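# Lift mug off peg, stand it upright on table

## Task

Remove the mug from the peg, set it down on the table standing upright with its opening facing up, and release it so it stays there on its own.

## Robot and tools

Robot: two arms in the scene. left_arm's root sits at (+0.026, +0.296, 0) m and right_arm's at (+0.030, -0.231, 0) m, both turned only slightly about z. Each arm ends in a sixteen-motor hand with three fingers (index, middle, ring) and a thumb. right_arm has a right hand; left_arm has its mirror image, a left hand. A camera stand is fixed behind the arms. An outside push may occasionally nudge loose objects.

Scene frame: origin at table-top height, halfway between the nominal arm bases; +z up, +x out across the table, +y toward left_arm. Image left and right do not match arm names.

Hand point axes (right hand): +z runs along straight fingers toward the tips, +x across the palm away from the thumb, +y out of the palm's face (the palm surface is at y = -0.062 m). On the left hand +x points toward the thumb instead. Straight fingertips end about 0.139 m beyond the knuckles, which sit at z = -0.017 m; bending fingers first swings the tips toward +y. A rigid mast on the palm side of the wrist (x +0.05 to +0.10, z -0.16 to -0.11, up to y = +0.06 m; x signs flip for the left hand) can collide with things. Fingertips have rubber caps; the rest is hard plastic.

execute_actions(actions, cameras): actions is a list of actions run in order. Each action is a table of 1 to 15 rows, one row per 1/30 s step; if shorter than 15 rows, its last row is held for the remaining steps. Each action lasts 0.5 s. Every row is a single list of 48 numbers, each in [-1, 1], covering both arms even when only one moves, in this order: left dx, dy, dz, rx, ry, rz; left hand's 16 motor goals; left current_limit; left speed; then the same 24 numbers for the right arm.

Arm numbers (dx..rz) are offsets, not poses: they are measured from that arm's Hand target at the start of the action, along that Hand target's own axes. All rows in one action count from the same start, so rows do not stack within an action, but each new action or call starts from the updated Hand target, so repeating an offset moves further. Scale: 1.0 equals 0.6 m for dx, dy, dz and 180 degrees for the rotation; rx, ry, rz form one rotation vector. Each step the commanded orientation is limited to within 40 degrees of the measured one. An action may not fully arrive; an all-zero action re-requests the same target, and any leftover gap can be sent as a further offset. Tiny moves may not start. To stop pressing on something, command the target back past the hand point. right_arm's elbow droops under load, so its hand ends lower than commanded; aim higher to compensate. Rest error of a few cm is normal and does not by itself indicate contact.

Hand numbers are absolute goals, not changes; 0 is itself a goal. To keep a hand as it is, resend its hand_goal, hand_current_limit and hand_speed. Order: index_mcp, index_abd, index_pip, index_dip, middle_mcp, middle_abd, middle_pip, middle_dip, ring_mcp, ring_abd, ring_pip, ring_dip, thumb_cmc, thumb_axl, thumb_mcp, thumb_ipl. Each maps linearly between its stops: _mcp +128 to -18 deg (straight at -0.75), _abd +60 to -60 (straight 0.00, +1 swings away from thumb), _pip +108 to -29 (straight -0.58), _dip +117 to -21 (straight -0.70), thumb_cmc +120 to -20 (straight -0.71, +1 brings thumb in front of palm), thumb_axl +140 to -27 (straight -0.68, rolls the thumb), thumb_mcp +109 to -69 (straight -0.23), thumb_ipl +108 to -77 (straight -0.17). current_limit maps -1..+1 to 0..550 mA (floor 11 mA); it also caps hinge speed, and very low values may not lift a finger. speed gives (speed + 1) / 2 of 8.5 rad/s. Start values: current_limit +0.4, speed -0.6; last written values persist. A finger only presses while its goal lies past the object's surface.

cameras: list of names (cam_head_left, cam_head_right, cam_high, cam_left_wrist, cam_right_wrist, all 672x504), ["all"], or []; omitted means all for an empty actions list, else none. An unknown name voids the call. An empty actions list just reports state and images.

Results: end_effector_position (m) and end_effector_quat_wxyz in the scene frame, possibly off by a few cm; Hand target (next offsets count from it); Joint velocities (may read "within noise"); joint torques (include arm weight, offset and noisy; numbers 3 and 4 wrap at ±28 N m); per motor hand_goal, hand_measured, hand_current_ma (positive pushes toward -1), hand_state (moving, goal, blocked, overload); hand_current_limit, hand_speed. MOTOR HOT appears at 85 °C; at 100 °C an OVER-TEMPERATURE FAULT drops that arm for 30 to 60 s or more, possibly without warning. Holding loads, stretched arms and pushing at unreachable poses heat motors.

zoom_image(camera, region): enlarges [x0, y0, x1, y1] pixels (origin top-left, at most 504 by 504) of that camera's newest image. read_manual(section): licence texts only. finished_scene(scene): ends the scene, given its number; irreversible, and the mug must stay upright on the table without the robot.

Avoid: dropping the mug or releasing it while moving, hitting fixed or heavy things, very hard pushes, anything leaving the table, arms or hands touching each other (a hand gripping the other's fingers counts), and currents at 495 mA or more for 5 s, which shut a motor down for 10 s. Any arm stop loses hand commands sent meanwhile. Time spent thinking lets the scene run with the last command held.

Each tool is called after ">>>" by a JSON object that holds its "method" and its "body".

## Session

>>> {"method": "execute_actions", "body": {"actions": []}}

>>> {"method": "zoom_image", "body": {"camera": "cam_head_left", "region": [260, 180, 460, 400]}}

>>> {"method": "zoom_image", "body": {"camera": "cam_high", "region": [100, 80, 360, 320]}}

Scene clock: 0.00 s.
left_arm: end_effector_position=(+0.2345, +0.1861, +0.2713) hand_goal=(-0.754, +0.000, -0.576, -0.696, -0.754, +0.000, -0.576, -0.696, -0.754, +0.000, -0.576, -0.696, -0.714, -0.678, -0.226, -0.168) hand_measured=(-0.754, +0.000, -0.576, -0.696, -0.754, +0.000, -0.576, -0.696, -0.754, +0.000, -0.576, -0.696, -0.714, -0.678, -0.226, -0.168) hand_current_ma=(+0, +0, +0, +0, +0, +0, +0, +0, +0, +0, +0, +0, +0, +0, +0, +0) hand_state=(goal, goal, goal, goal, goal, goal, goal, goal, goal, goal, goal, goal, goal, goal, goal, goal) hand_current_limit=0.40 hand_speed=-0.60 end_effector_quat_wxyz=(+0.149, +0.972, -0.134, +0.120) | right_arm: end_effector_position=(+0.2677, -0.1572, +0.2755) hand_goal=(-0.754, +0.000, -0.576, -0.696, -0.754, +0.000, -0.576, -0.696, -0.754, +0.000, -0.576, -0.696, -0.714, -0.678, -0.226, -0.168) hand_measured=(-0.754, +0.000, -0.576, -0.696, -0.754, +0.000, -0.576, -0.696, -0.754, +0.000, -0.576, -0.696, -0.714, -0.678, -0.226, -0.168) hand_current_ma=(+0, +0, +0, +0, +0, +0, +0, +0, +0, +0, +0, +0, +0, +0, +0, +0) hand_state=(goal, goal, goal, goal, goal, goal, goal, goal, goal, goal, goal, goal, goal, goal, goal, goal) hand_current_limit=0.40 hand_speed=-0.60 end_effector_quat_wxyz=(+0.436, -0.018, +0.863, +0.253)
Joint positions: left_arm=[0.188 0.747 0.851 -1.526 0.357 1.982] | right_arm=[-0.528 0.451 0.476 -0.931 -0.896 -1.85]
Joint velocities: within noise
Joint torques (N m): no reading
Heat: left arm: hottest shoulder 29 °C; right arm: hottest elbow 31 °C.
Hand target: left_arm +0.2382, +0.1868, +0.2797; +0.146, +0.971, -0.136, +0.130 | right_arm +0.2697, -0.1584, +0.2880; +0.447, -0.025, +0.860, +0.246

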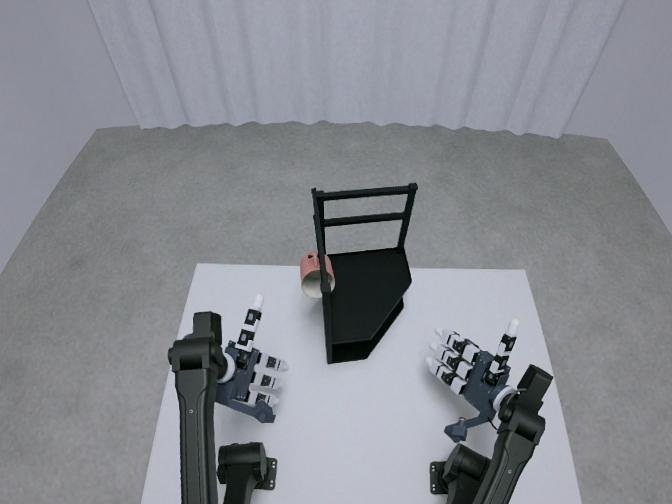

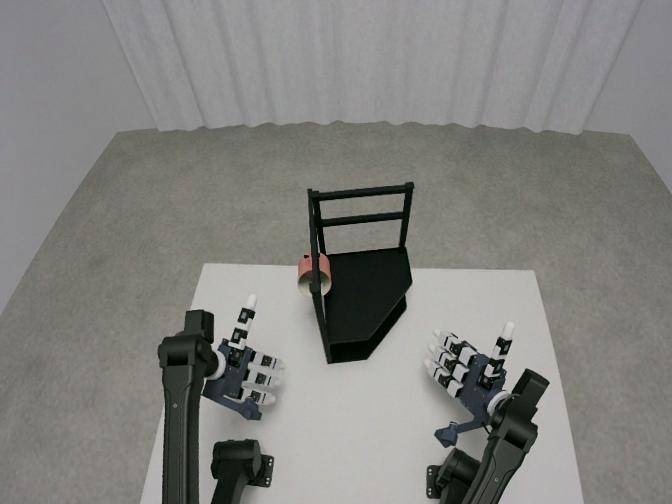

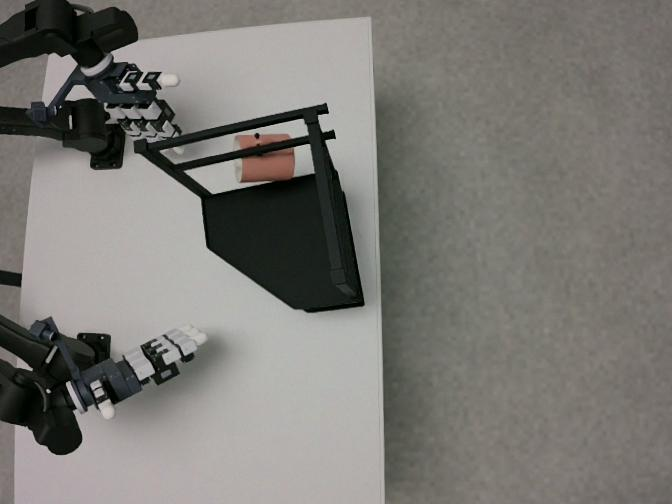

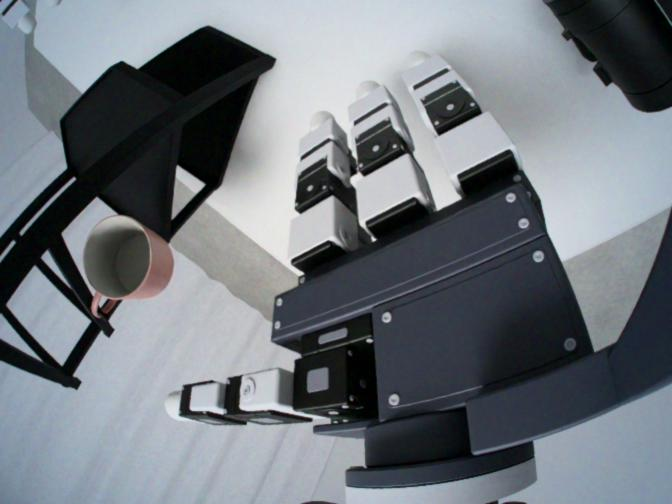

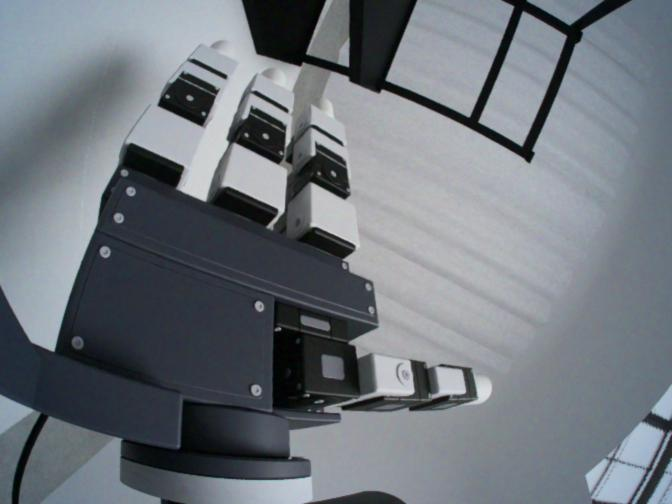

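Scaled by 2.291.

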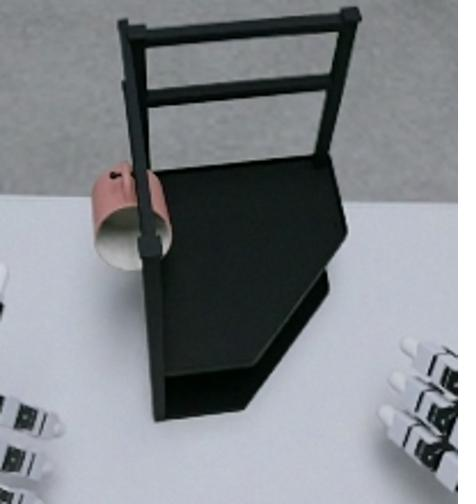

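Scaled by 1.938.

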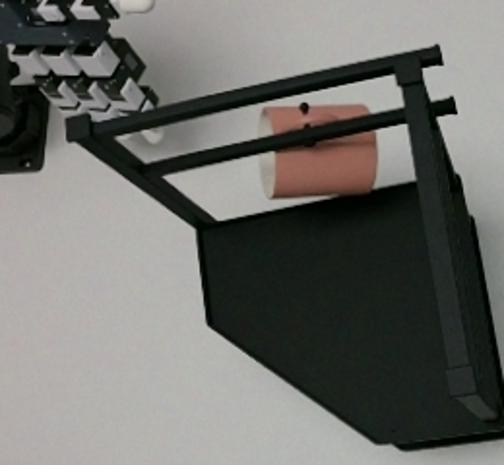

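>>> {"method": "execute_actions", "body": {"actions": [[[0.1322,-0.0407,0.0108,-0.0399,0.0801,-0.0855,-0.754,0,-0.576,-0.696,-0.754,0,-0.576,-0.696,-0.754,0,-0.576,-0.696,-0.714,-0.678,-0.226,-0.168,0.4,-0.6,0,0,0,0,0,0,-0.754,0,-0.576,-0.696,-0.754,0,-0.576,-0.696,-0.754,0,-0.576,-0.696,-0.714,-0.678,-0.226,-0.168,0.4,-0.6]],[[0.1205,-0.034,-0.0077,-0.0602,0.063,-0.0689,-0.754,0,-0.576,-0.696,-0.754,0,-0.576,-0.696,-0.754,0,-0.576,-0.696,-0.714,-0.678,-0.226,-0.168,0.4,-0.6,0,0,0,0,0,0,-0.754,0,-0.576,-0.696,-0.754,0,-0.576,-0.696,-0.754,0,-0.576,-0.696,-0.714,-0.678,-0.226,-0.168,0.4,-0.6]],[[0.0882,-0.0252,0,-0.0707,0.0317,-0.055,-0.754,0,-0.576,-0.696,-0.754,0,-0.576,-0.696,-0.754,0,-0.576,-0.696,-0.714,-0.678,-0.226,-0.168,0.4,-0.6,0,0,0,0,0,0,-0.754,0,-0.576,-0.696,-0.754,0,-0.576,-0.696,-0.754,0,-0.576,-0.696,-0.714,-0.678,-0.226,-0.168,0.4,-0.6]],[[0.056,-0.0218,0.007,-0.0673,-0.0008,-0.0436,-0.754,0,-0.576,-0.696,-0.754,0,-0.576,-0.696,-0.754,0,-0.576,-0.696,0.214,-0.678,-0.226,-0.168,0.4,-0.6,0,0,0,0,0,0,-0.754,0,-0.576,-0.696,-0.754,0,-0.576,-0.696,-0.754,0,-0.576,-0.696,-0.714,-0.678,-0.226,-0.168,0.4,-0.6]],[[0.043,-0.0265,-0.0033,-0.0493,-0.0284,-0.0358,-0.754,0,-0.576,-0.696,-0.754,0,-0.576,-0.696,-0.754,0,-0.576,-0.696,0.214,-0.678,-0.226,-0.168,0.4,-0.6,0,0,0,0,0,0,-0.754,0,-0.576,-0.696,-0.754,0,-0.576,-0.696,-0.754,0,-0.576,-0.696,-0.714,-0.678,-0.226,-0.168,0.4,-0.6]],[[0.0345,-0.0425,-0.0098,-0.0205,-0.0453,-0.0303,-0.754,0,-0.576,-0.696,-0.754,0,-0.576,-0.696,-0.754,0,-0.576,-0.696,0.214,-0.678,-0.226,-0.168,0.4,-0.6,0,0,0,0,0,0,-0.754,0,-0.576,-0.696,-0.754,0,-0.576,-0.696,-0.754,0,-0.576,-0.696,-0.714,-0.678,-0.226,-0.168,0.4,-0.6]]], "cameras": ["all"]}}

>>> {"method": "zoom_image", "body": {"camera": "cam_high", "region": [190, 0, 380, 190]}}

Scene clock: 8.93 s.
left_arm: end_effector_position=(+0.4824, +0.3069, +0.2804) hand_goal=(-0.754, +0.000, -0.576, -0.696, -0.754, +0.000, -0.576, -0.696, -0.754, +0.000, -0.576, -0.696, +0.214, -0.678, -0.226, -0.168) hand_measured=(-0.764, +0.000, -0.576, -0.696, -0.764, +0.000, -0.576, -0.696, -0.764, +0.000, -0.576, -0.696, +0.208, -0.678, -0.224, -0.168) hand_current_ma=(-32, +1, -2, +0, -39, +1, -2, +0, -38, +1, -2, +0, -21, +2, +8, +1) hand_state=(goal, goal, goal, goal, goal, goal, goal, goal, goal, goal, goal, goal, goal, goal, goal, goal) hand_current_limit=0.40 hand_speed=-0.60 end_effector_quat_wxyz=(+0.684, +0.694, +0.174, +0.143) | right_arm: end_effector_position=(+0.2677, -0.1572, +0.2755) hand_goal=(-0.754, +0.000, -0.576, -0.696, -0.754, +0.000, -0.576, -0.696, -0.754, +0.000, -0.576, -0.696, -0.714, -0.678, -0.226, -0.168) hand_measured=(-0.756, +0.000, -0.576, -0.696, -0.756, +0.000, -0.576, -0.696, -0.754, +0.000, -0.576, -0.696, -0.716, -0.678, -0.226, -0.168) hand_current_ma=(-3, +1, -2, +0, -3, +1, -2, +0, -3, +1, -2, +0, -5, +2, +1, +1) hand_state=(goal, goal, goal, goal, goal, goal, goal, goal, goal, goal, goal, goal, goal, goal, goal, goal) hand_current_limit=0.40 hand_speed=-0.60 end_effector_quat_wxyz=(+0.436, -0.018, +0.863, +0.253)
Joint positions: left_arm=[0.441 1.49 0.701 0.191 1.529 0.56] | right_arm=[-0.528 0.451 0.476 -0.931 -0.896 -1.85]
Joint torques (N m): left_arm=[2.02 -8.76 10.67 1.69 1.13 0.06] | right_arm=[-0.5 1.9 10.41 0.87 -0.86 0.04]
Heat: left arm: hottest elbow 30 °C; right arm: hottest elbow 32 °C.
Hand target: left_arm +0.4904, +0.3143, +0.2947; +0.687, +0.688, +0.165, +0.165 | right_arm +0.2697, -0.1584, +0.2880; +0.447, -0.025, +0.860, +0.246
Off the commanded pose: left_arm 0.018 m, 3 deg | right_arm 0.013 m, 2 deg.

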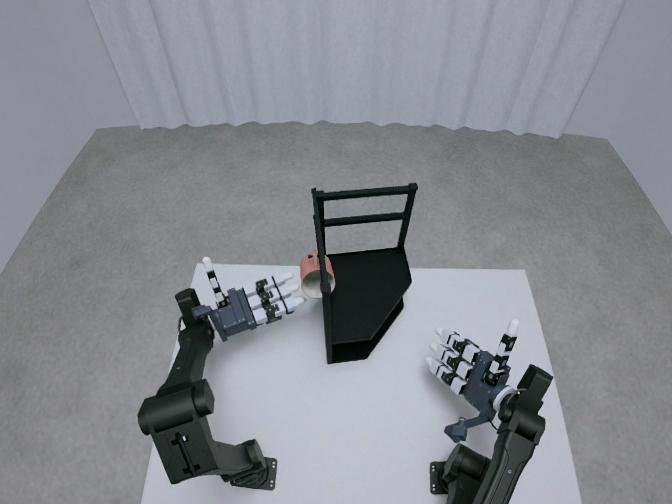

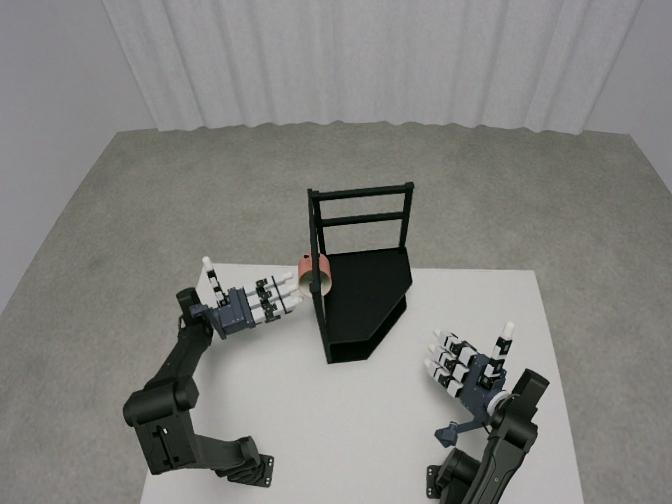

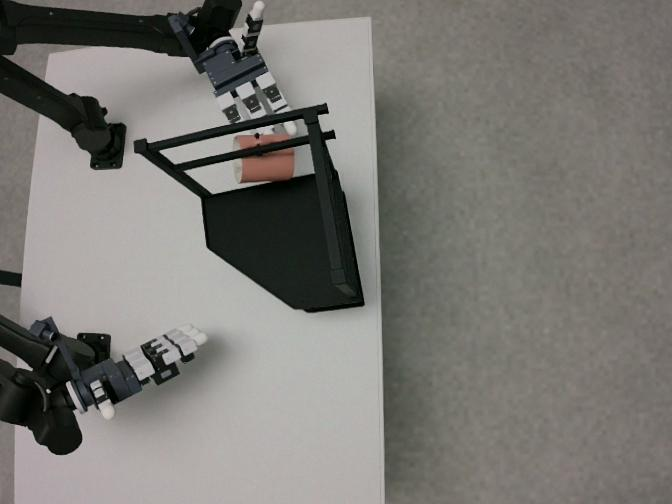

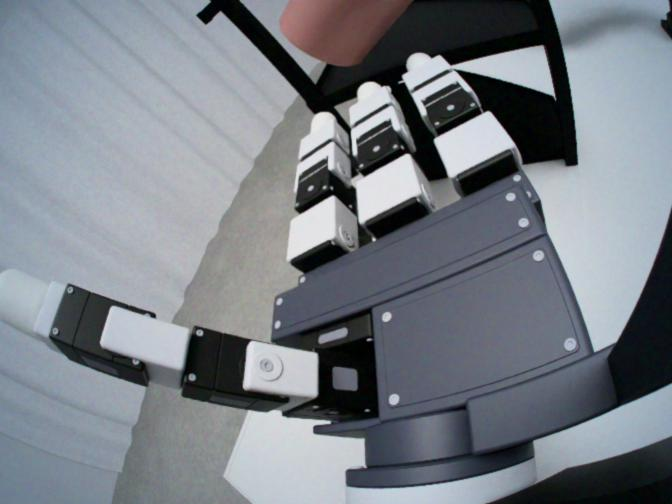

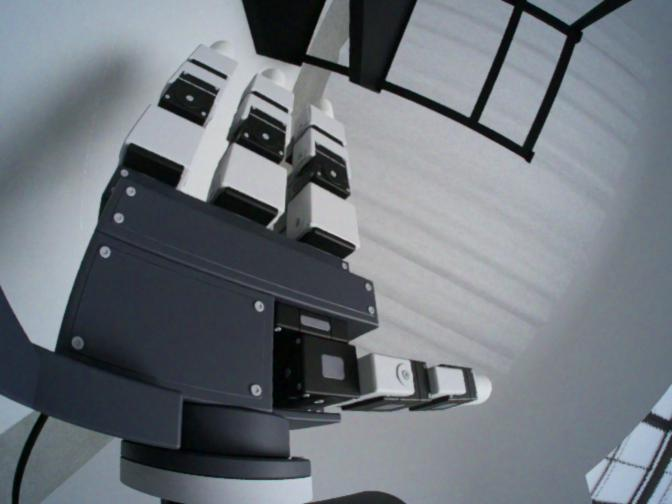

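Scaled by 2.653.

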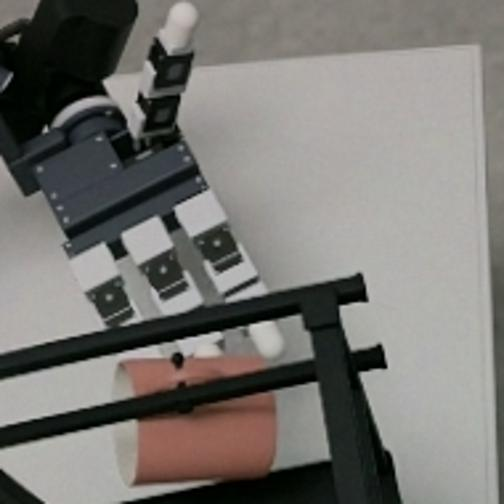

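>>> {"method": "execute_actions", "body": {"actions": [[[-0.0455,-0.0078,0.1212,0,-0.0506,0,-0.754,0,-0.576,-0.696,-0.754,0,-0.576,-0.696,-0.754,0,-0.576,-0.696,0.214,-0.678,-0.226,-0.168,0.4,-0.6,0,0,0,0,0,0,-0.754,0,-0.576,-0.696,-0.754,0,-0.576,-0.696,-0.754,0,-0.576,-0.696,-0.714,-0.678,-0.226,-0.168,0.4,-0.6]],[[-0.0155,0.0033,0.0642,0,-0.0278,0,-0.754,0,-0.576,-0.696,-0.754,0,-0.576,-0.696,-0.754,0,-0.576,-0.696,0.214,-0.678,-0.226,-0.168,0.4,-0.6,0,0,0,0,0,0,-0.754,0,-0.576,-0.696,-0.754,0,-0.576,-0.696,-0.754,0,-0.576,-0.696,-0.714,-0.678,-0.226,-0.168,0.4,-0.6]]], "cameras": ["cam_high","cam_head_left","cam_left_wrist"]}}

>>> {"method": "zoom_image", "body": {"camera": "cam_high", "region": [170, 60, 350, 240]}}

Scene clock: 12.03 s.
left_arm: end_effector_position=(+0.4916, +0.1994, +0.2838) hand_goal=(-0.754, +0.000, -0.576, -0.696, -0.754, +0.000, -0.576, -0.696, -0.754, +0.000, -0.576, -0.696, +0.214, -0.678, -0.226, -0.168) hand_measured=(-0.772, -0.002, -0.582, -0.696, -0.766, +0.000, -0.582, -0.696, -0.764, +0.000, -0.576, -0.696, +0.208, -0.678, -0.224, -0.168) hand_current_ma=(-71, -5, -20, -1, -39, +1, -19, +0, -33, +1, -2, +0, -21, +2, +4, +1) hand_state=(goal, goal, goal, goal, goal, goal, goal, goal, goal, goal, goal, goal, goal, goal, goal, goal) hand_current_limit=0.40 hand_speed=-0.60 end_effector_quat_wxyz=(+0.695, +0.710, +0.088, +0.066) | right_arm: end_effector_position=(+0.2677, -0.1572, +0.2755) hand_goal=(-0.754, +0.000, -0.576, -0.696, -0.754, +0.000, -0.576, -0.696, -0.754, +0.000, -0.576, -0.696, -0.714, -0.678, -0.226, -0.168) hand_measured=(-0.756, +0.000, -0.576, -0.696, -0.756, +0.000, -0.576, -0.696, -0.754, +0.000, -0.576, -0.696, -0.716, -0.678, -0.226, -0.168) hand_current_ma=(-3, +1, -2, +0, -3, +1, -2, +0, -3, +1, -2, +0, -5, +2, +1, +1) hand_state=(goal, goal, goal, goal, goal, goal, goal, goal, goal, goal, goal, goal, goal, goal, goal, goal) hand_current_limit=0.40 hand_speed=-0.60 end_effector_quat_wxyz=(+0.436, -0.018, +0.863, +0.253)
Joint positions: left_arm=[0.195 1.534 0.738 0.314 1.518 0.453] | right_arm=[-0.528 0.451 0.476 -0.931 -0.896 -1.85]
Joint torques (N m): left_arm=[0.56 -7.77 10.74 1.73 0.75 0.05] | right_arm=[-1.03 2.32 10.45 0.94 -0.84 0.04]
Heat: left arm: hottest elbow 30 °C; right arm: hottest elbow 33 °C.
Hand target: left_arm +0.5021, +0.1977, +0.2919; +0.703, +0.703, +0.079, +0.080 | right_arm +0.2697, -0.1584, +0.2880; +0.447, -0.025, +0.860, +0.246
Off the commanded pose: left_arm 0.013 m, 2 deg | right_arm 0.013 m, 2 deg.
Images, in order (width x height): cam_head_left 672x504, cam_high 672x504, cam_left_wrist 672x504.

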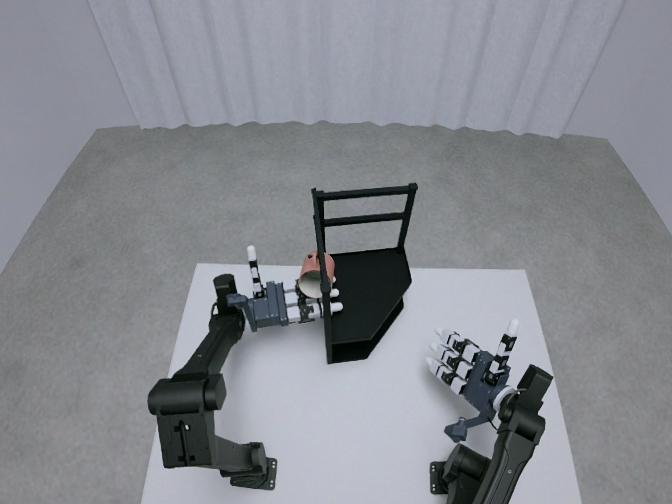

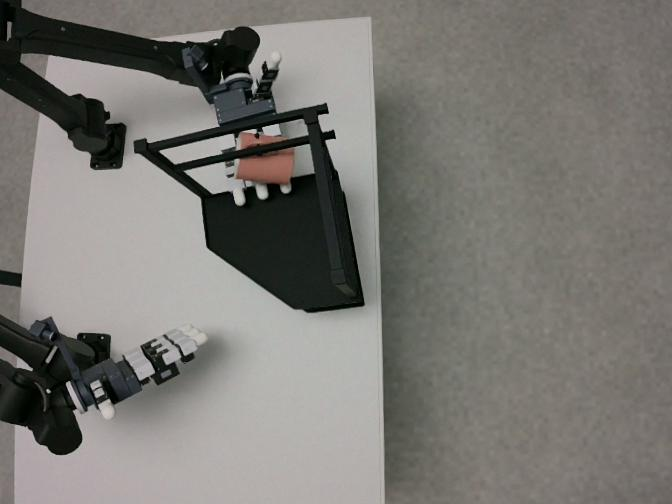

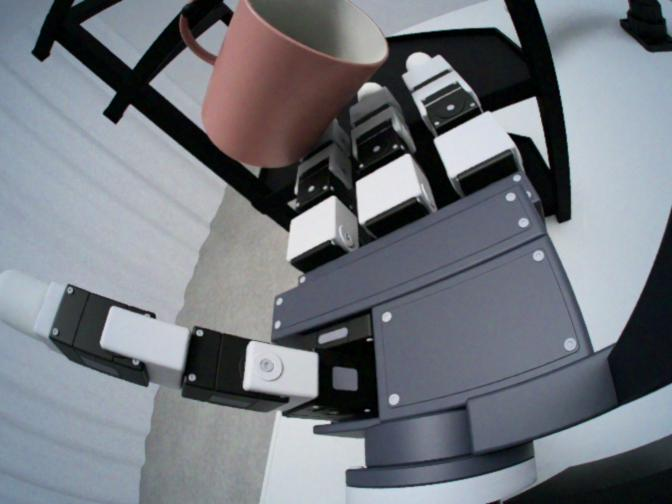

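Scaled by 2.800.

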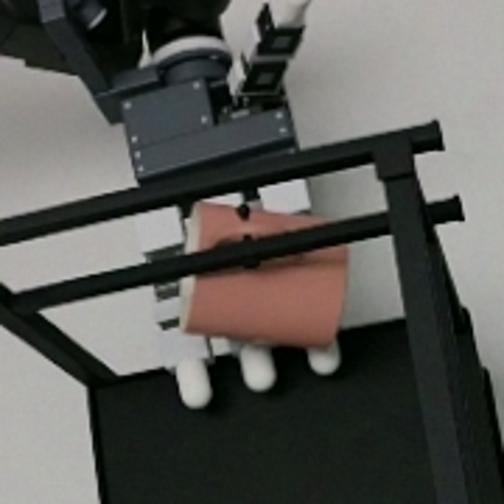

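>>> {"method": "execute_actions", "body": {"actions": [[[0,0.04,0,0,0,0,-0.754,0,-0.576,-0.696,-0.754,0,-0.576,-0.696,-0.754,0,-0.576,-0.696,0.214,-0.678,-0.226,-0.168,0.4,-0.6,0,0,0,0,0,0,-0.754,0,-0.576,-0.696,-0.754,0,-0.576,-0.696,-0.754,0,-0.576,-0.696,-0.714,-0.678,-0.226,-0.168,0.4,-0.6]],[[0,0,0,0,0,0,-0.754,0,-0.576,-0.696,-0.754,0,-0.576,-0.696,-0.754,0,-0.576,-0.696,0.214,-0.678,-0.226,-0.168,0.4,-0.6,0,0,0,0,0,0,-0.754,0,-0.576,-0.696,-0.754,0,-0.576,-0.696,-0.754,0,-0.576,-0.696,-0.714,-0.678,-0.226,-0.168,0.4,-0.6]],[[-0.0098,0.0033,0.0793,0,-0.0278,0,-0.754,0,-0.576,-0.696,-0.754,0,-0.576,-0.696,-0.754,0,-0.576,-0.696,0.214,-0.678,-0.226,-0.168,0.4,-0.6,0,0,0,0,0,0,-0.754,0,-0.576,-0.696,-0.754,0,-0.576,-0.696,-0.754,0,-0.576,-0.696,-0.714,-0.678,-0.226,-0.168,0.4,-0.6]]], "cameras": ["cam_high","cam_head_left","cam_left_wrist"]}}

>>> {"method": "zoom_image", "body": {"camera": "cam_high", "region": [170, 60, 350, 240]}}

Scene clock: 14.90 s.
left_arm: end_effector_position=(+0.4978, +0.1558, +0.3008) hand_goal=(-0.754, +0.000, -0.576, -0.696, -0.754, +0.000, -0.576, -0.696, -0.754, +0.000, -0.576, -0.696, +0.214, -0.678, -0.226, -0.168) hand_measured=(-0.810, -0.006, -0.592, -0.696, -0.766, +0.000, -0.582, -0.696, -0.764, +0.000, -0.576, -0.696, +0.208, -0.678, -0.224, -0.168) hand_current_ma=(-246, -17, -56, -1, -41, +1, -19, +0, -34, +1, -2, +0, -19, +2, +5, +1) hand_state=(blocked, goal, goal, goal, goal, goal, goal, goal, goal, goal, goal, goal, goal, goal, goal, goal) hand_current_limit=0.40 hand_speed=-0.60 end_effector_quat_wxyz=(+0.699, +0.711, +0.075, +0.029) | right_arm: end_effector_position=(+0.2677, -0.1572, +0.2755) hand_goal=(-0.754, +0.000, -0.576, -0.696, -0.754, +0.000, -0.576, -0.696, -0.754, +0.000, -0.576, -0.696, -0.714, -0.678, -0.226, -0.168) hand_measured=(-0.756, +0.000, -0.576, -0.696, -0.756, +0.000, -0.576, -0.696, -0.754, +0.000, -0.576, -0.696, -0.716, -0.678, -0.226, -0.168) hand_current_ma=(-3, +1, -2, +0, -3, +1, -2, +0, -3, +1, -2, +0, -5, +2, +1, +1) hand_state=(goal, goal, goal, goal, goal, goal, goal, goal, goal, goal, goal, goal, goal, goal, goal, goal) hand_current_limit=0.40 hand_speed=-0.60 end_effector_quat_wxyz=(+0.436, -0.018, +0.863, +0.253)
Joint positions: left_arm=[0.094 1.539 0.753 0.514 1.492 0.207] | right_arm=[-0.528 0.451 0.476 -0.931 -0.896 -1.85]
Joint torques (N m): left_arm=[0.03 -9 12 2.1 0.58 0.15] | right_arm=[-1.08 2.61 10.43 1.02 -0.83 0.04]
Heat: left arm: hottest elbow 30 °C; right arm: hottest elbow 33 °C.
Hand target: left_arm +0.5069, +0.1499, +0.3178; +0.705, +0.706, +0.048, +0.049 | right_arm +0.2697, -0.1584, +0.2880; +0.447, -0.025, +0.860, +0.246
Off the commanded pose: left_arm 0.020 m, 4 deg | right_arm 0.013 m, 2 deg.
Images, in order (width x height): cam_head_left 672x504, cam_high 672x504, cam_left_wrist 672x504.

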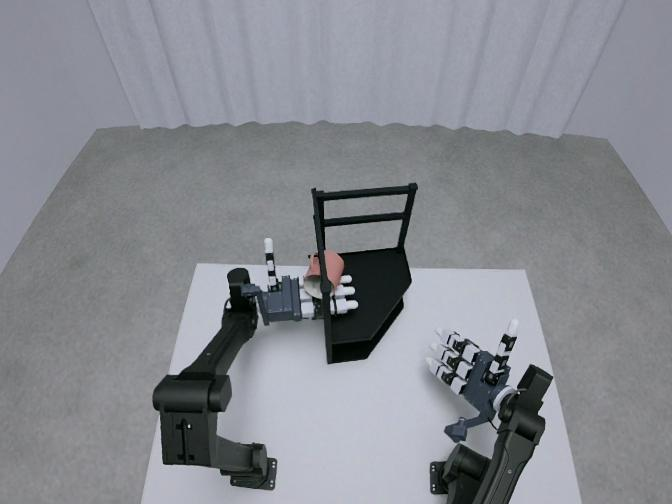

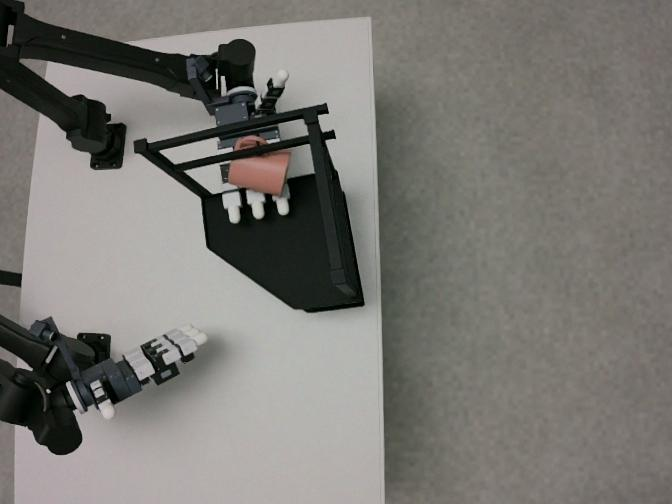

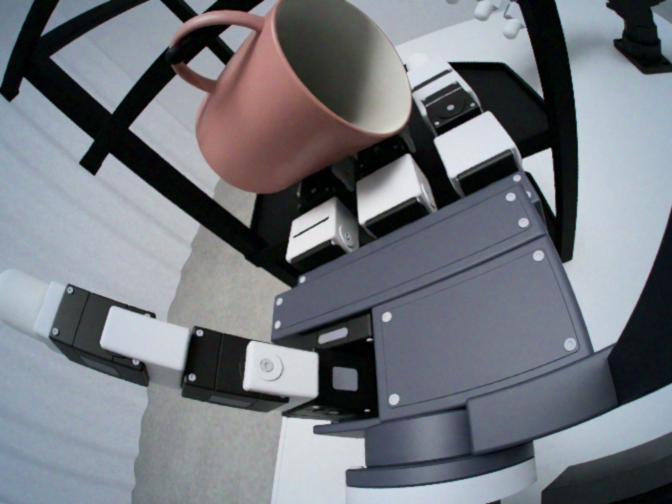

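Scaled by 2.800.

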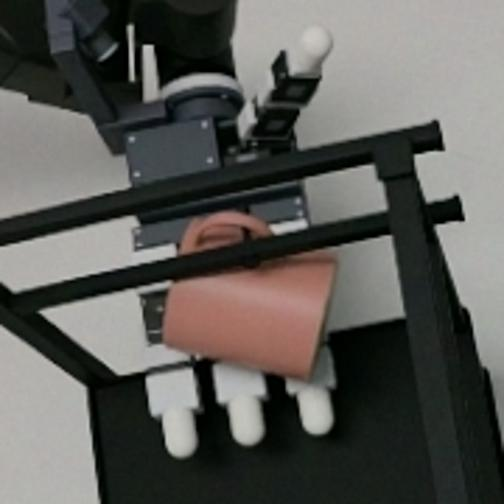

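>>> {"method": "execute_actions", "body": {"actions": [[[-0.0024,-0.0033,0.0668,0,-0.0222,0,-0.754,0,-0.576,-0.696,-0.754,0,-0.576,-0.696,-0.754,0,-0.576,-0.696,0.214,-0.678,-0.226,-0.168,0.4,-0.6,0,0,0,0,0,0,-0.754,0,-0.576,-0.696,-0.754,0,-0.576,-0.696,-0.754,0,-0.576,-0.696,-0.714,-0.678,-0.226,-0.168,0.4,-0.6]],[[0.0008,-0.03,0.0602,0,-0.0167,0,-0.754,0,-0.576,-0.696,-0.754,0,-0.576,-0.696,-0.754,0,-0.576,-0.696,0.214,-0.678,-0.226,-0.168,0.4,-0.6,0,0,0,0,0,0,-0.754,0,-0.576,-0.696,-0.754,0,-0.576,-0.696,-0.754,0,-0.576,-0.696,-0.714,-0.678,-0.226,-0.168,0.4,-0.6]]], "cameras": ["cam_high","cam_head_left","cam_left_wrist"]}}

>>> {"method": "zoom_image", "body": {"camera": "cam_high", "region": [170, 80, 350, 260]}}

Scene clock: 16.87 s.
left_arm: end_effector_position=(+0.5037, +0.1448, +0.3068) hand_goal=(-0.754, +0.000, -0.576, -0.696, -0.754, +0.000, -0.576, -0.696, -0.754, +0.000, -0.576, -0.696, +0.214, -0.678, -0.226, -0.168) hand_measured=(-0.996, -0.004, -0.584, -0.696, -0.802, +0.000, -0.580, -0.696, -0.764, +0.000, -0.576, -0.696, +0.208, -0.678, -0.224, -0.168) hand_current_ma=(-385, -7, -24, -1, -205, +1, -15, +0, -34, +1, -2, +0, -18, +2, +5, +1) hand_state=(blocked, goal, goal, goal, blocked, goal, goal, goal, goal, goal, goal, goal, goal, goal, goal, goal) hand_current_limit=0.40 hand_speed=-0.60 end_effector_quat_wxyz=(+0.702, +0.710, +0.044, +0.042) | right_arm: end_effector_position=(+0.2677, -0.1572, +0.2755) hand_goal=(-0.754, +0.000, -0.576, -0.696, -0.754, +0.000, -0.576, -0.696, -0.754, +0.000, -0.576, -0.696, -0.714, -0.678, -0.226, -0.168) hand_measured=(-0.756, +0.000, -0.576, -0.696, -0.756, +0.000, -0.576, -0.696, -0.754, +0.000, -0.576, -0.696, -0.716, -0.678, -0.226, -0.168) hand_current_ma=(-3, +1, -2, +0, -3, +1, -2, +0, -3, +1, -2, +0, -5, +2, +1, +1) hand_state=(goal, goal, goal, goal, goal, goal, goal, goal, goal, goal, goal, goal, goal, goal, goal, goal) hand_current_limit=0.40 hand_speed=-0.60 end_effector_quat_wxyz=(+0.436, -0.018, +0.863, +0.253)
Joint positions: left_arm=[0.069 1.581 0.784 0.644 1.493 0.151] | right_arm=[-0.528 0.451 0.476 -0.931 -0.896 -1.85]
Joint torques (N m): left_arm=[-11.11 -5.6 12.27 1.69 -0.91 0.19] | right_arm=[-0.32 1.61 10.39 0.88 -0.83 0.06]
Heat: left arm: hottest elbow 31 °C; right arm: hottest elbow 33 °C.
Hand target: left_arm +0.5139, +0.0740, +0.2979; +0.707, +0.707, +0.005, +0.006 | right_arm +0.2697, -0.1584, +0.2880; +0.447, -0.025, +0.860, +0.246
Off the commanded pose: left_arm 0.072 m, 6 deg | right_arm 0.013 m, 2 deg.
Images, in order (width x height): cam_head_left 672x504, cam_high 672x504, cam_left_wrist 672x504.

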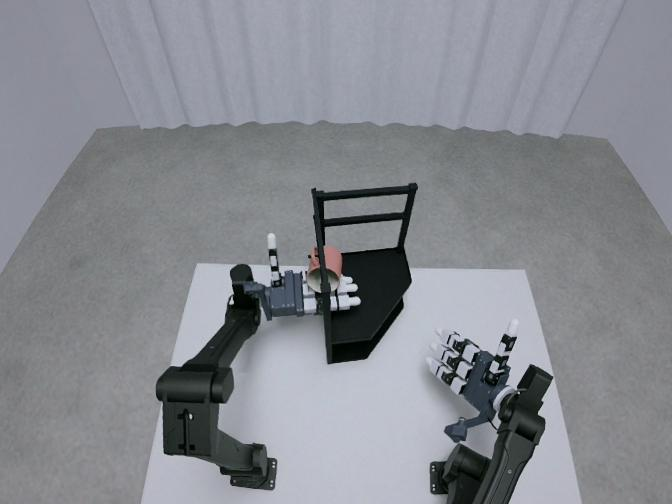

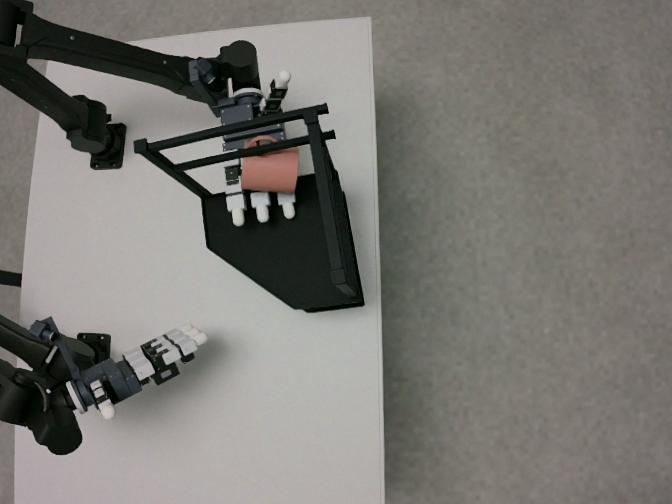

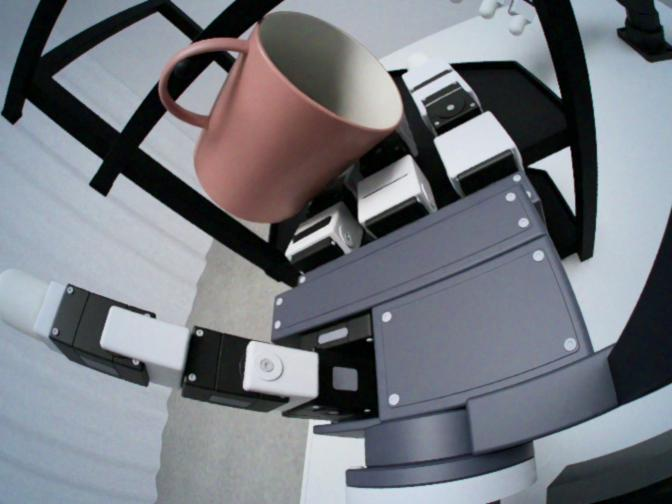

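Scaled by 2.800.

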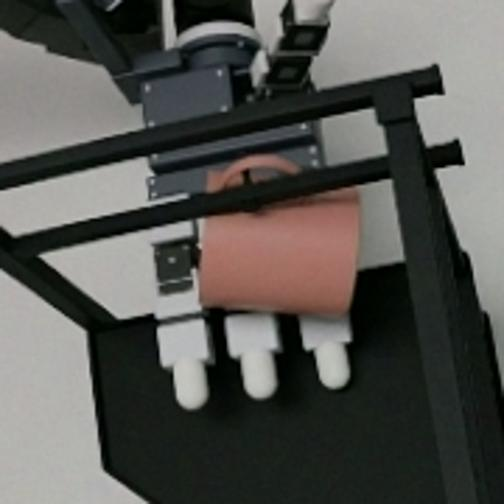

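>>> {"method": "execute_actions", "body": {"actions": [[[-0.0152,0.0333,-0.1937,0,0.0556,0.0167,-0.754,0,-0.576,-0.696,-0.754,0,-0.576,-0.696,-0.754,0,-0.576,-0.696,0.214,-0.678,-0.226,-0.168,0.4,-0.6,0,0,0,0,0,0,-0.754,0,-0.576,-0.696,-0.754,0,-0.576,-0.696,-0.754,0,-0.576,-0.696,-0.714,-0.678,-0.226,-0.168,0.4,-0.6]],[[0,0.015,0,0,0,0,-0.754,0,-0.576,-0.696,-0.754,0,-0.576,-0.696,-0.754,0,-0.576,-0.696,0.214,-0.678,-0.226,-0.168,0.4,-0.6,0,0,0,0,0,0,-0.754,0,-0.576,-0.696,-0.754,0,-0.576,-0.696,-0.754,0,-0.576,-0.696,-0.714,-0.678,-0.226,-0.168,0.4,-0.6]]], "cameras": ["cam_high","cam_head_left","cam_left_wrist"]}}

>>> {"method": "zoom_image", "body": {"camera": "cam_high", "region": [170, 60, 350, 240]}}

>>> {"method": "zoom_image", "body": {"camera": "cam_head_left", "region": [230, 220, 370, 340]}}

Scene clock: 19.57 s.
left_arm: end_effector_position=(+0.5085, +0.1900, +0.3053) hand_goal=(-0.754, +0.000, -0.576, -0.696, -0.754, +0.000, -0.576, -0.696, -0.754, +0.000, -0.576, -0.696, +0.214, -0.678, -0.226, -0.168) hand_measured=(-0.826, -0.002, -0.586, -0.696, -0.792, +0.000, -0.582, -0.696, -0.764, +0.000, -0.576, -0.696, +0.208, -0.678, -0.224, -0.168) hand_current_ma=(-320, -4, -31, -1, -154, +1, -17, +0, -34, +1, -2, +0, -18, +2, +5, +1) hand_state=(blocked, goal, goal, goal, blocked, goal, goal, goal, goal, goal, goal, goal, goal, goal, goal, goal) hand_current_limit=0.40 hand_speed=-0.60 end_effector_quat_wxyz=(+0.702, +0.705, +0.077, +0.060) | right_arm: end_effector_position=(+0.2677, -0.1572, +0.2755) hand_goal=(-0.754, +0.000, -0.576, -0.696, -0.754, +0.000, -0.576, -0.696, -0.754, +0.000, -0.576, -0.696, -0.714, -0.678, -0.226, -0.168) hand_measured=(-0.756, +0.000, -0.576, -0.696, -0.756, +0.000, -0.576, -0.696, -0.754, +0.000, -0.576, -0.696, -0.716, -0.678, -0.226, -0.168) hand_current_ma=(-3, +1, -2, +0, -3, +1, -2, +0, -3, +1, -2, +0, -5, +2, +1, +1) hand_state=(goal, goal, goal, goal, goal, goal, goal, goal, goal, goal, goal, goal, goal, goal, goal, goal) hand_current_limit=0.40 hand_speed=-0.60 end_effector_quat_wxyz=(+0.436, -0.018, +0.863, +0.253)
Joint positions: left_arm=[0.165 1.579 0.764 0.698 1.517 0.093] | right_arm=[-0.528 0.451 0.476 -0.931 -0.896 -1.85]
Joint torques (N m): left_arm=[2.02 -11.93 8.87 2.26 0.59 0.19] | right_arm=[-0.26 1.61 10.32 0.99 -0.8 0.06]
Heat: left arm: hottest elbow 31 °C; right arm: hottest elbow 33 °C.
Hand target: left_arm +0.5026, +0.1900, +0.3268; +0.703, +0.704, +0.049, +0.086 | right_arm +0.2697, -0.1584, +0.2880; +0.447, -0.025, +0.860, +0.246
Off the commanded pose: left_arm 0.022 m, 4 deg | right_arm 0.013 m, 2 deg.
Images, in order (width x height): cam_head_left 672x504, cam_high 672x504, cam_left_wrist 672x504.

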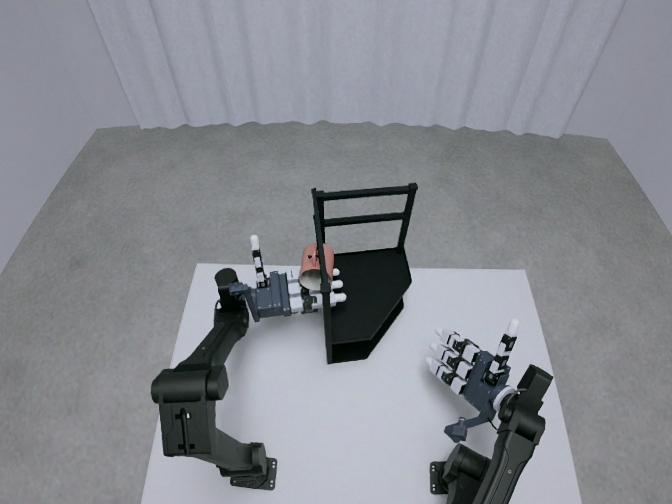

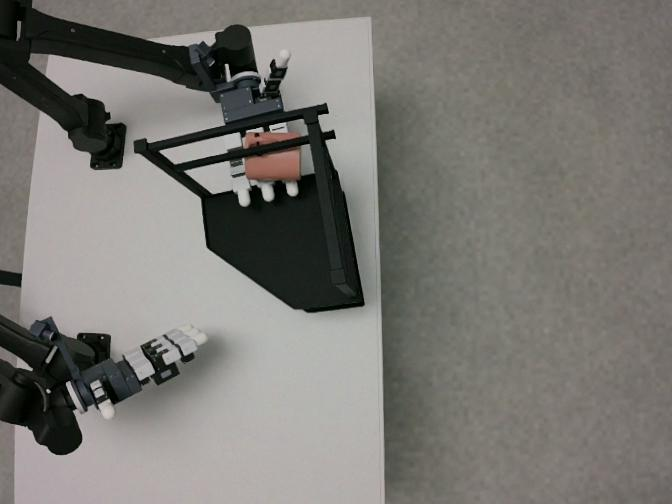

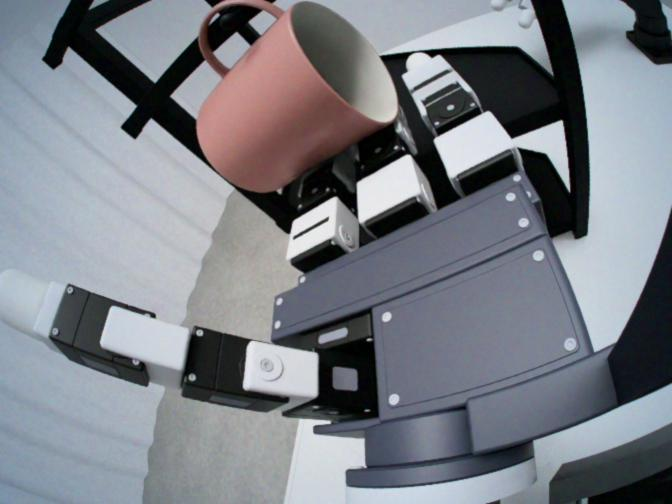

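Scaled by 2.800.

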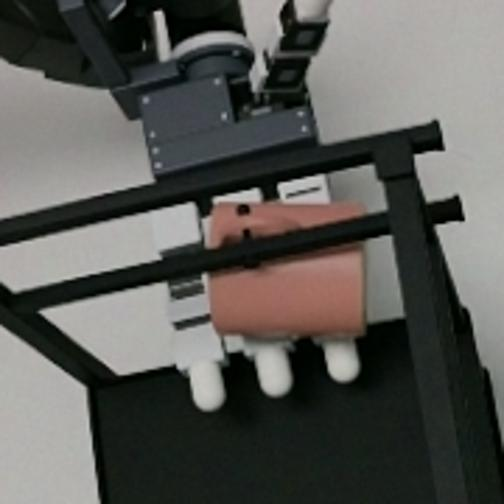

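Scaled by 3.600.

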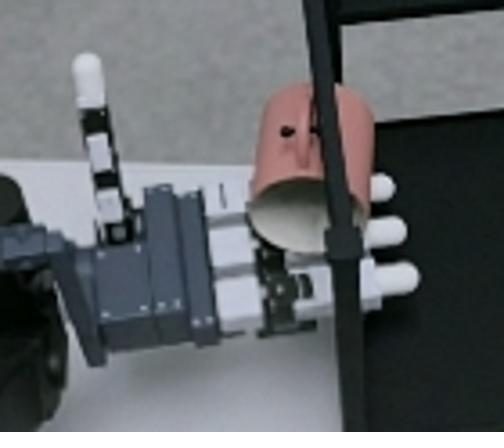

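>>> {"method": "execute_actions", "body": {"actions": [[[-0.0084,0.0052,0.0662,-0.001,-0.0194,0,-0.754,0,-0.576,-0.696,-0.754,0,-0.576,-0.696,-0.754,0,-0.576,-0.696,0.214,-0.678,-0.226,-0.168,0.5,-0.6,0,0,0,0,0,0,-0.754,0,-0.576,-0.696,-0.754,0,-0.576,-0.696,-0.754,0,-0.576,-0.696,-0.714,-0.678,-0.226,-0.168,0.4,-0.6]]], "cameras": ["cam_high"]}}

>>> {"method": "zoom_image", "body": {"camera": "cam_high", "region": [170, 60, 350, 240]}}

Scene clock: 21.03 s.
left_arm: end_effector_position=(+0.5023, +0.1518, +0.3061) hand_goal=(-0.754, +0.000, -0.576, -0.696, -0.754, +0.000, -0.576, -0.696, -0.754, +0.000, -0.576, -0.696, +0.214, -0.678, -0.226, -0.168) hand_measured=(-0.818, -0.002, -0.586, -0.696, -0.792, +0.000, -0.582, -0.696, -0.764, +0.000, -0.576, -0.696, +0.208, -0.678, -0.224, -0.168) hand_current_ma=(-286, -4, -33, -1, -154, +1, -17, +0, -34, +1, -2, +0, -18, +2, +5, +1) hand_state=(blocked, goal, goal, goal, blocked, goal, goal, goal, goal, goal, goal, goal, goal, goal, goal, goal) hand_current_limit=0.50 hand_speed=-0.60 end_effector_quat_wxyz=(+0.704, +0.707, +0.058, +0.034) | right_arm: end_effector_position=(+0.2677, -0.1572, +0.2755) hand_goal=(-0.754, +0.000, -0.576, -0.696, -0.754, +0.000, -0.576, -0.696, -0.754, +0.000, -0.576, -0.696, -0.714, -0.678, -0.226, -0.168) hand_measured=(-0.756, +0.000, -0.576, -0.696, -0.756, +0.000, -0.576, -0.696, -0.754, +0.000, -0.576, -0.696, -0.716, -0.678, -0.226, -0.168) hand_current_ma=(-3, +1, -2, +0, -3, +1, -2, +0, -3, +1, -2, +0, -5, +2, +1, +1) hand_state=(goal, goal, goal, goal, goal, goal, goal, goal, goal, goal, goal, goal, goal, goal, goal, goal) hand_current_limit=0.40 hand_speed=-0.60 end_effector_quat_wxyz=(+0.436, -0.018, +0.863, +0.253)
Joint positions: left_arm=[0.083 1.579 0.764 0.714 1.499 0.067] | right_arm=[-0.528 0.451 0.476 -0.931 -0.896 -1.85]
Joint torques (N m): left_arm=[0.73 -10.93 10.86 2.18 0.23 0.21] | right_arm=[-0.44 1.85 10.41 0.75 -0.84 0.04]
Heat: left arm: hottest elbow 31 °C; right arm: hottest elbow 34 °C.
Hand target: left_arm +0.5050, +0.1502, +0.3298; +0.706, +0.705, +0.027, +0.065 | right_arm +0.2697, -0.1584, +0.2880; +0.447, -0.025, +0.860, +0.246
Off the commanded pose: left_arm 0.024 m, 5 deg | right_arm 0.013 m, 2 deg.
Images, in order (width x height): cam_high 672x504.

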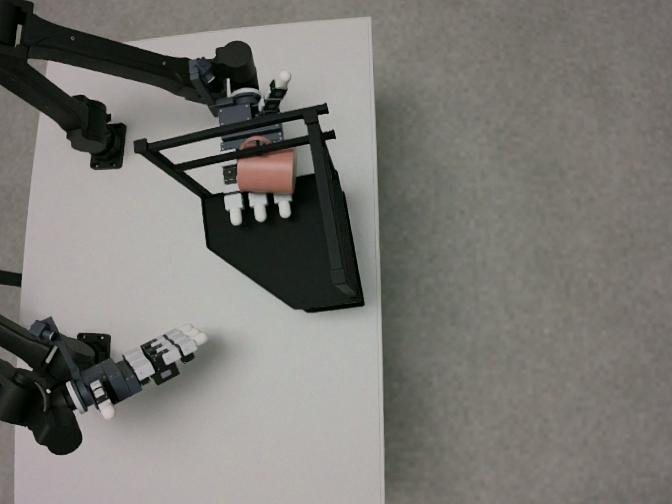

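Scaled by 2.800.

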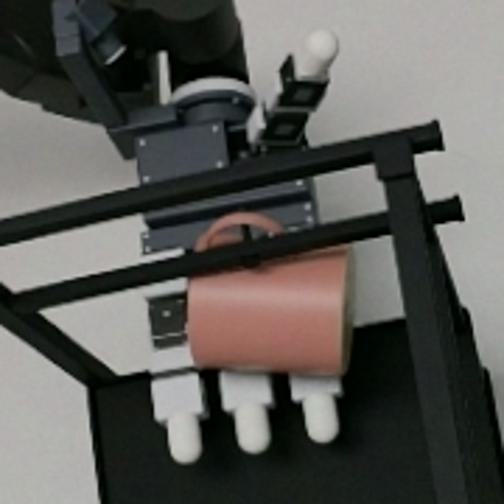

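>>> {"method": "execute_actions", "body": {"actions": [[[-0.0021,0.007,0.067,-0.001,-0.0222,0.0083,-0.754,0,-0.576,-0.696,-0.754,0,-0.576,-0.696,-0.754,0,-0.576,-0.696,0.214,-0.678,-0.226,-0.168,0.5,-0.6,0,0,0,0,0,0,-0.754,0,-0.576,-0.696,-0.754,0,-0.576,-0.696,-0.754,0,-0.576,-0.696,-0.714,-0.678,-0.226,-0.168,0.4,-0.6]]], "cameras": ["cam_high","cam_left_wrist"]}}

>>> {"method": "zoom_image", "body": {"camera": "cam_high", "region": [170, 80, 350, 260]}}

Scene clock: 22.10 s.
left_arm: end_effector_position=(+0.5014, +0.1154, +0.3105) hand_goal=(-0.754, +0.000, -0.576, -0.696, -0.754, +0.000, -0.576, -0.696, -0.754, +0.000, -0.576, -0.696, +0.214, -0.678, -0.226, -0.168) hand_measured=(-0.800, -0.002, -0.578, -0.696, -0.778, +0.000, -0.582, -0.696, -0.764, +0.000, -0.576, -0.696, +0.208, -0.678, -0.224, -0.168) hand_current_ma=(-194, -4, -8, -1, -94, +1, -17, +0, -35, +1, -2, +0, -18, +2, +4, +1) hand_state=(blocked, goal, goal, goal, blocked, goal, goal, goal, goal, goal, goal, goal, goal, goal, goal, goal) hand_current_limit=0.50 hand_speed=-0.60 end_effector_quat_wxyz=(+0.704, +0.709, +0.029, +0.018) | right_arm: end_effector_position=(+0.2677, -0.1572, +0.2755) hand_goal=(-0.754, +0.000, -0.576, -0.696, -0.754, +0.000, -0.576, -0.696, -0.754, +0.000, -0.576, -0.696, -0.714, -0.678, -0.226, -0.168) hand_measured=(-0.756, +0.000, -0.576, -0.696, -0.756, +0.000, -0.576, -0.696, -0.754, +0.000, -0.576, -0.696, -0.716, -0.678, -0.226, -0.168) hand_current_ma=(-3, +1, -2, +0, -3, +1, -2, +0, -3, +1, -2, +0, -5, +2, +1, +1) hand_state=(goal, goal, goal, goal, goal, goal, goal, goal, goal, goal, goal, goal, goal, goal, goal, goal) hand_current_limit=0.40 hand_speed=-0.60 end_effector_quat_wxyz=(+0.436, -0.018, +0.863, +0.253)
Joint positions: left_arm=[0.005 1.597 0.796 0.719 1.485 0.066] | right_arm=[-0.528 0.451 0.476 -0.931 -0.896 -1.85]
Joint torques (N m): left_arm=[0.62 -10.23 12.49 2.24 0.15 0.28] | right_arm=[-0.38 2.26 10.47 0.92 -0.83 0.02]
Heat: left arm: hottest elbow 31 °C; right arm: hottest elbow 34 °C.
Hand target: left_arm +0.5087, +0.1100, +0.3342; +0.706, +0.706, -0.007, +0.049 | right_arm +0.2697, -0.1584, +0.2880; +0.447, -0.025, +0.860, +0.246
Off the commanded pose: left_arm 0.025 m, 5 deg | right_arm 0.013 m, 2 deg.
Images, in order (width x height): cam_high 672x504, cam_left_wrist 672x504.

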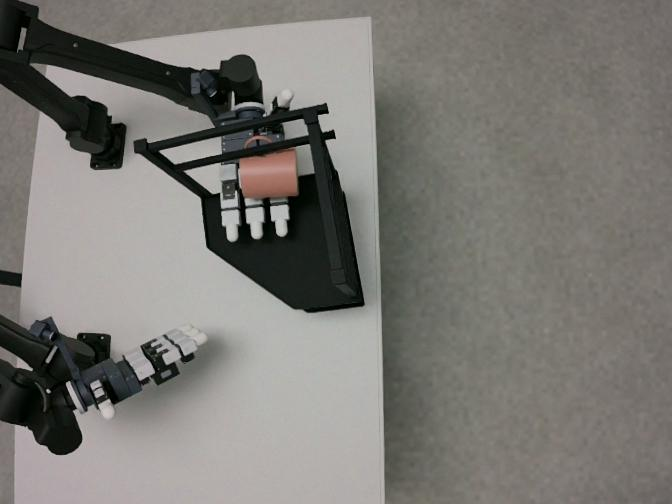

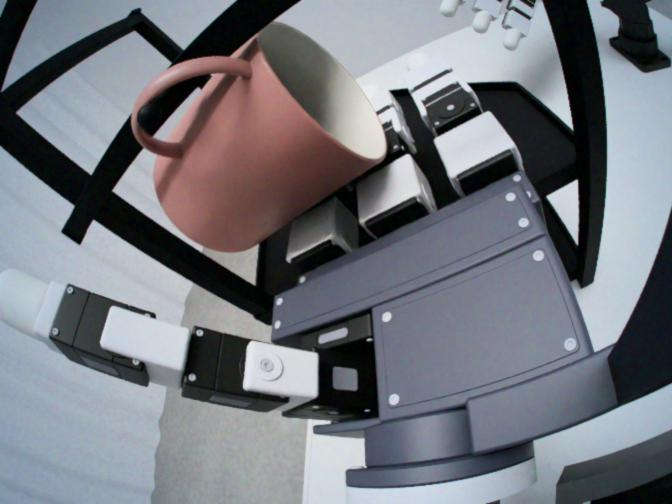

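Scaled by 2.800.

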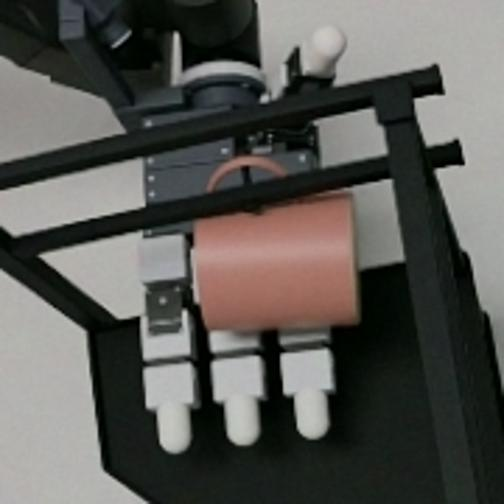

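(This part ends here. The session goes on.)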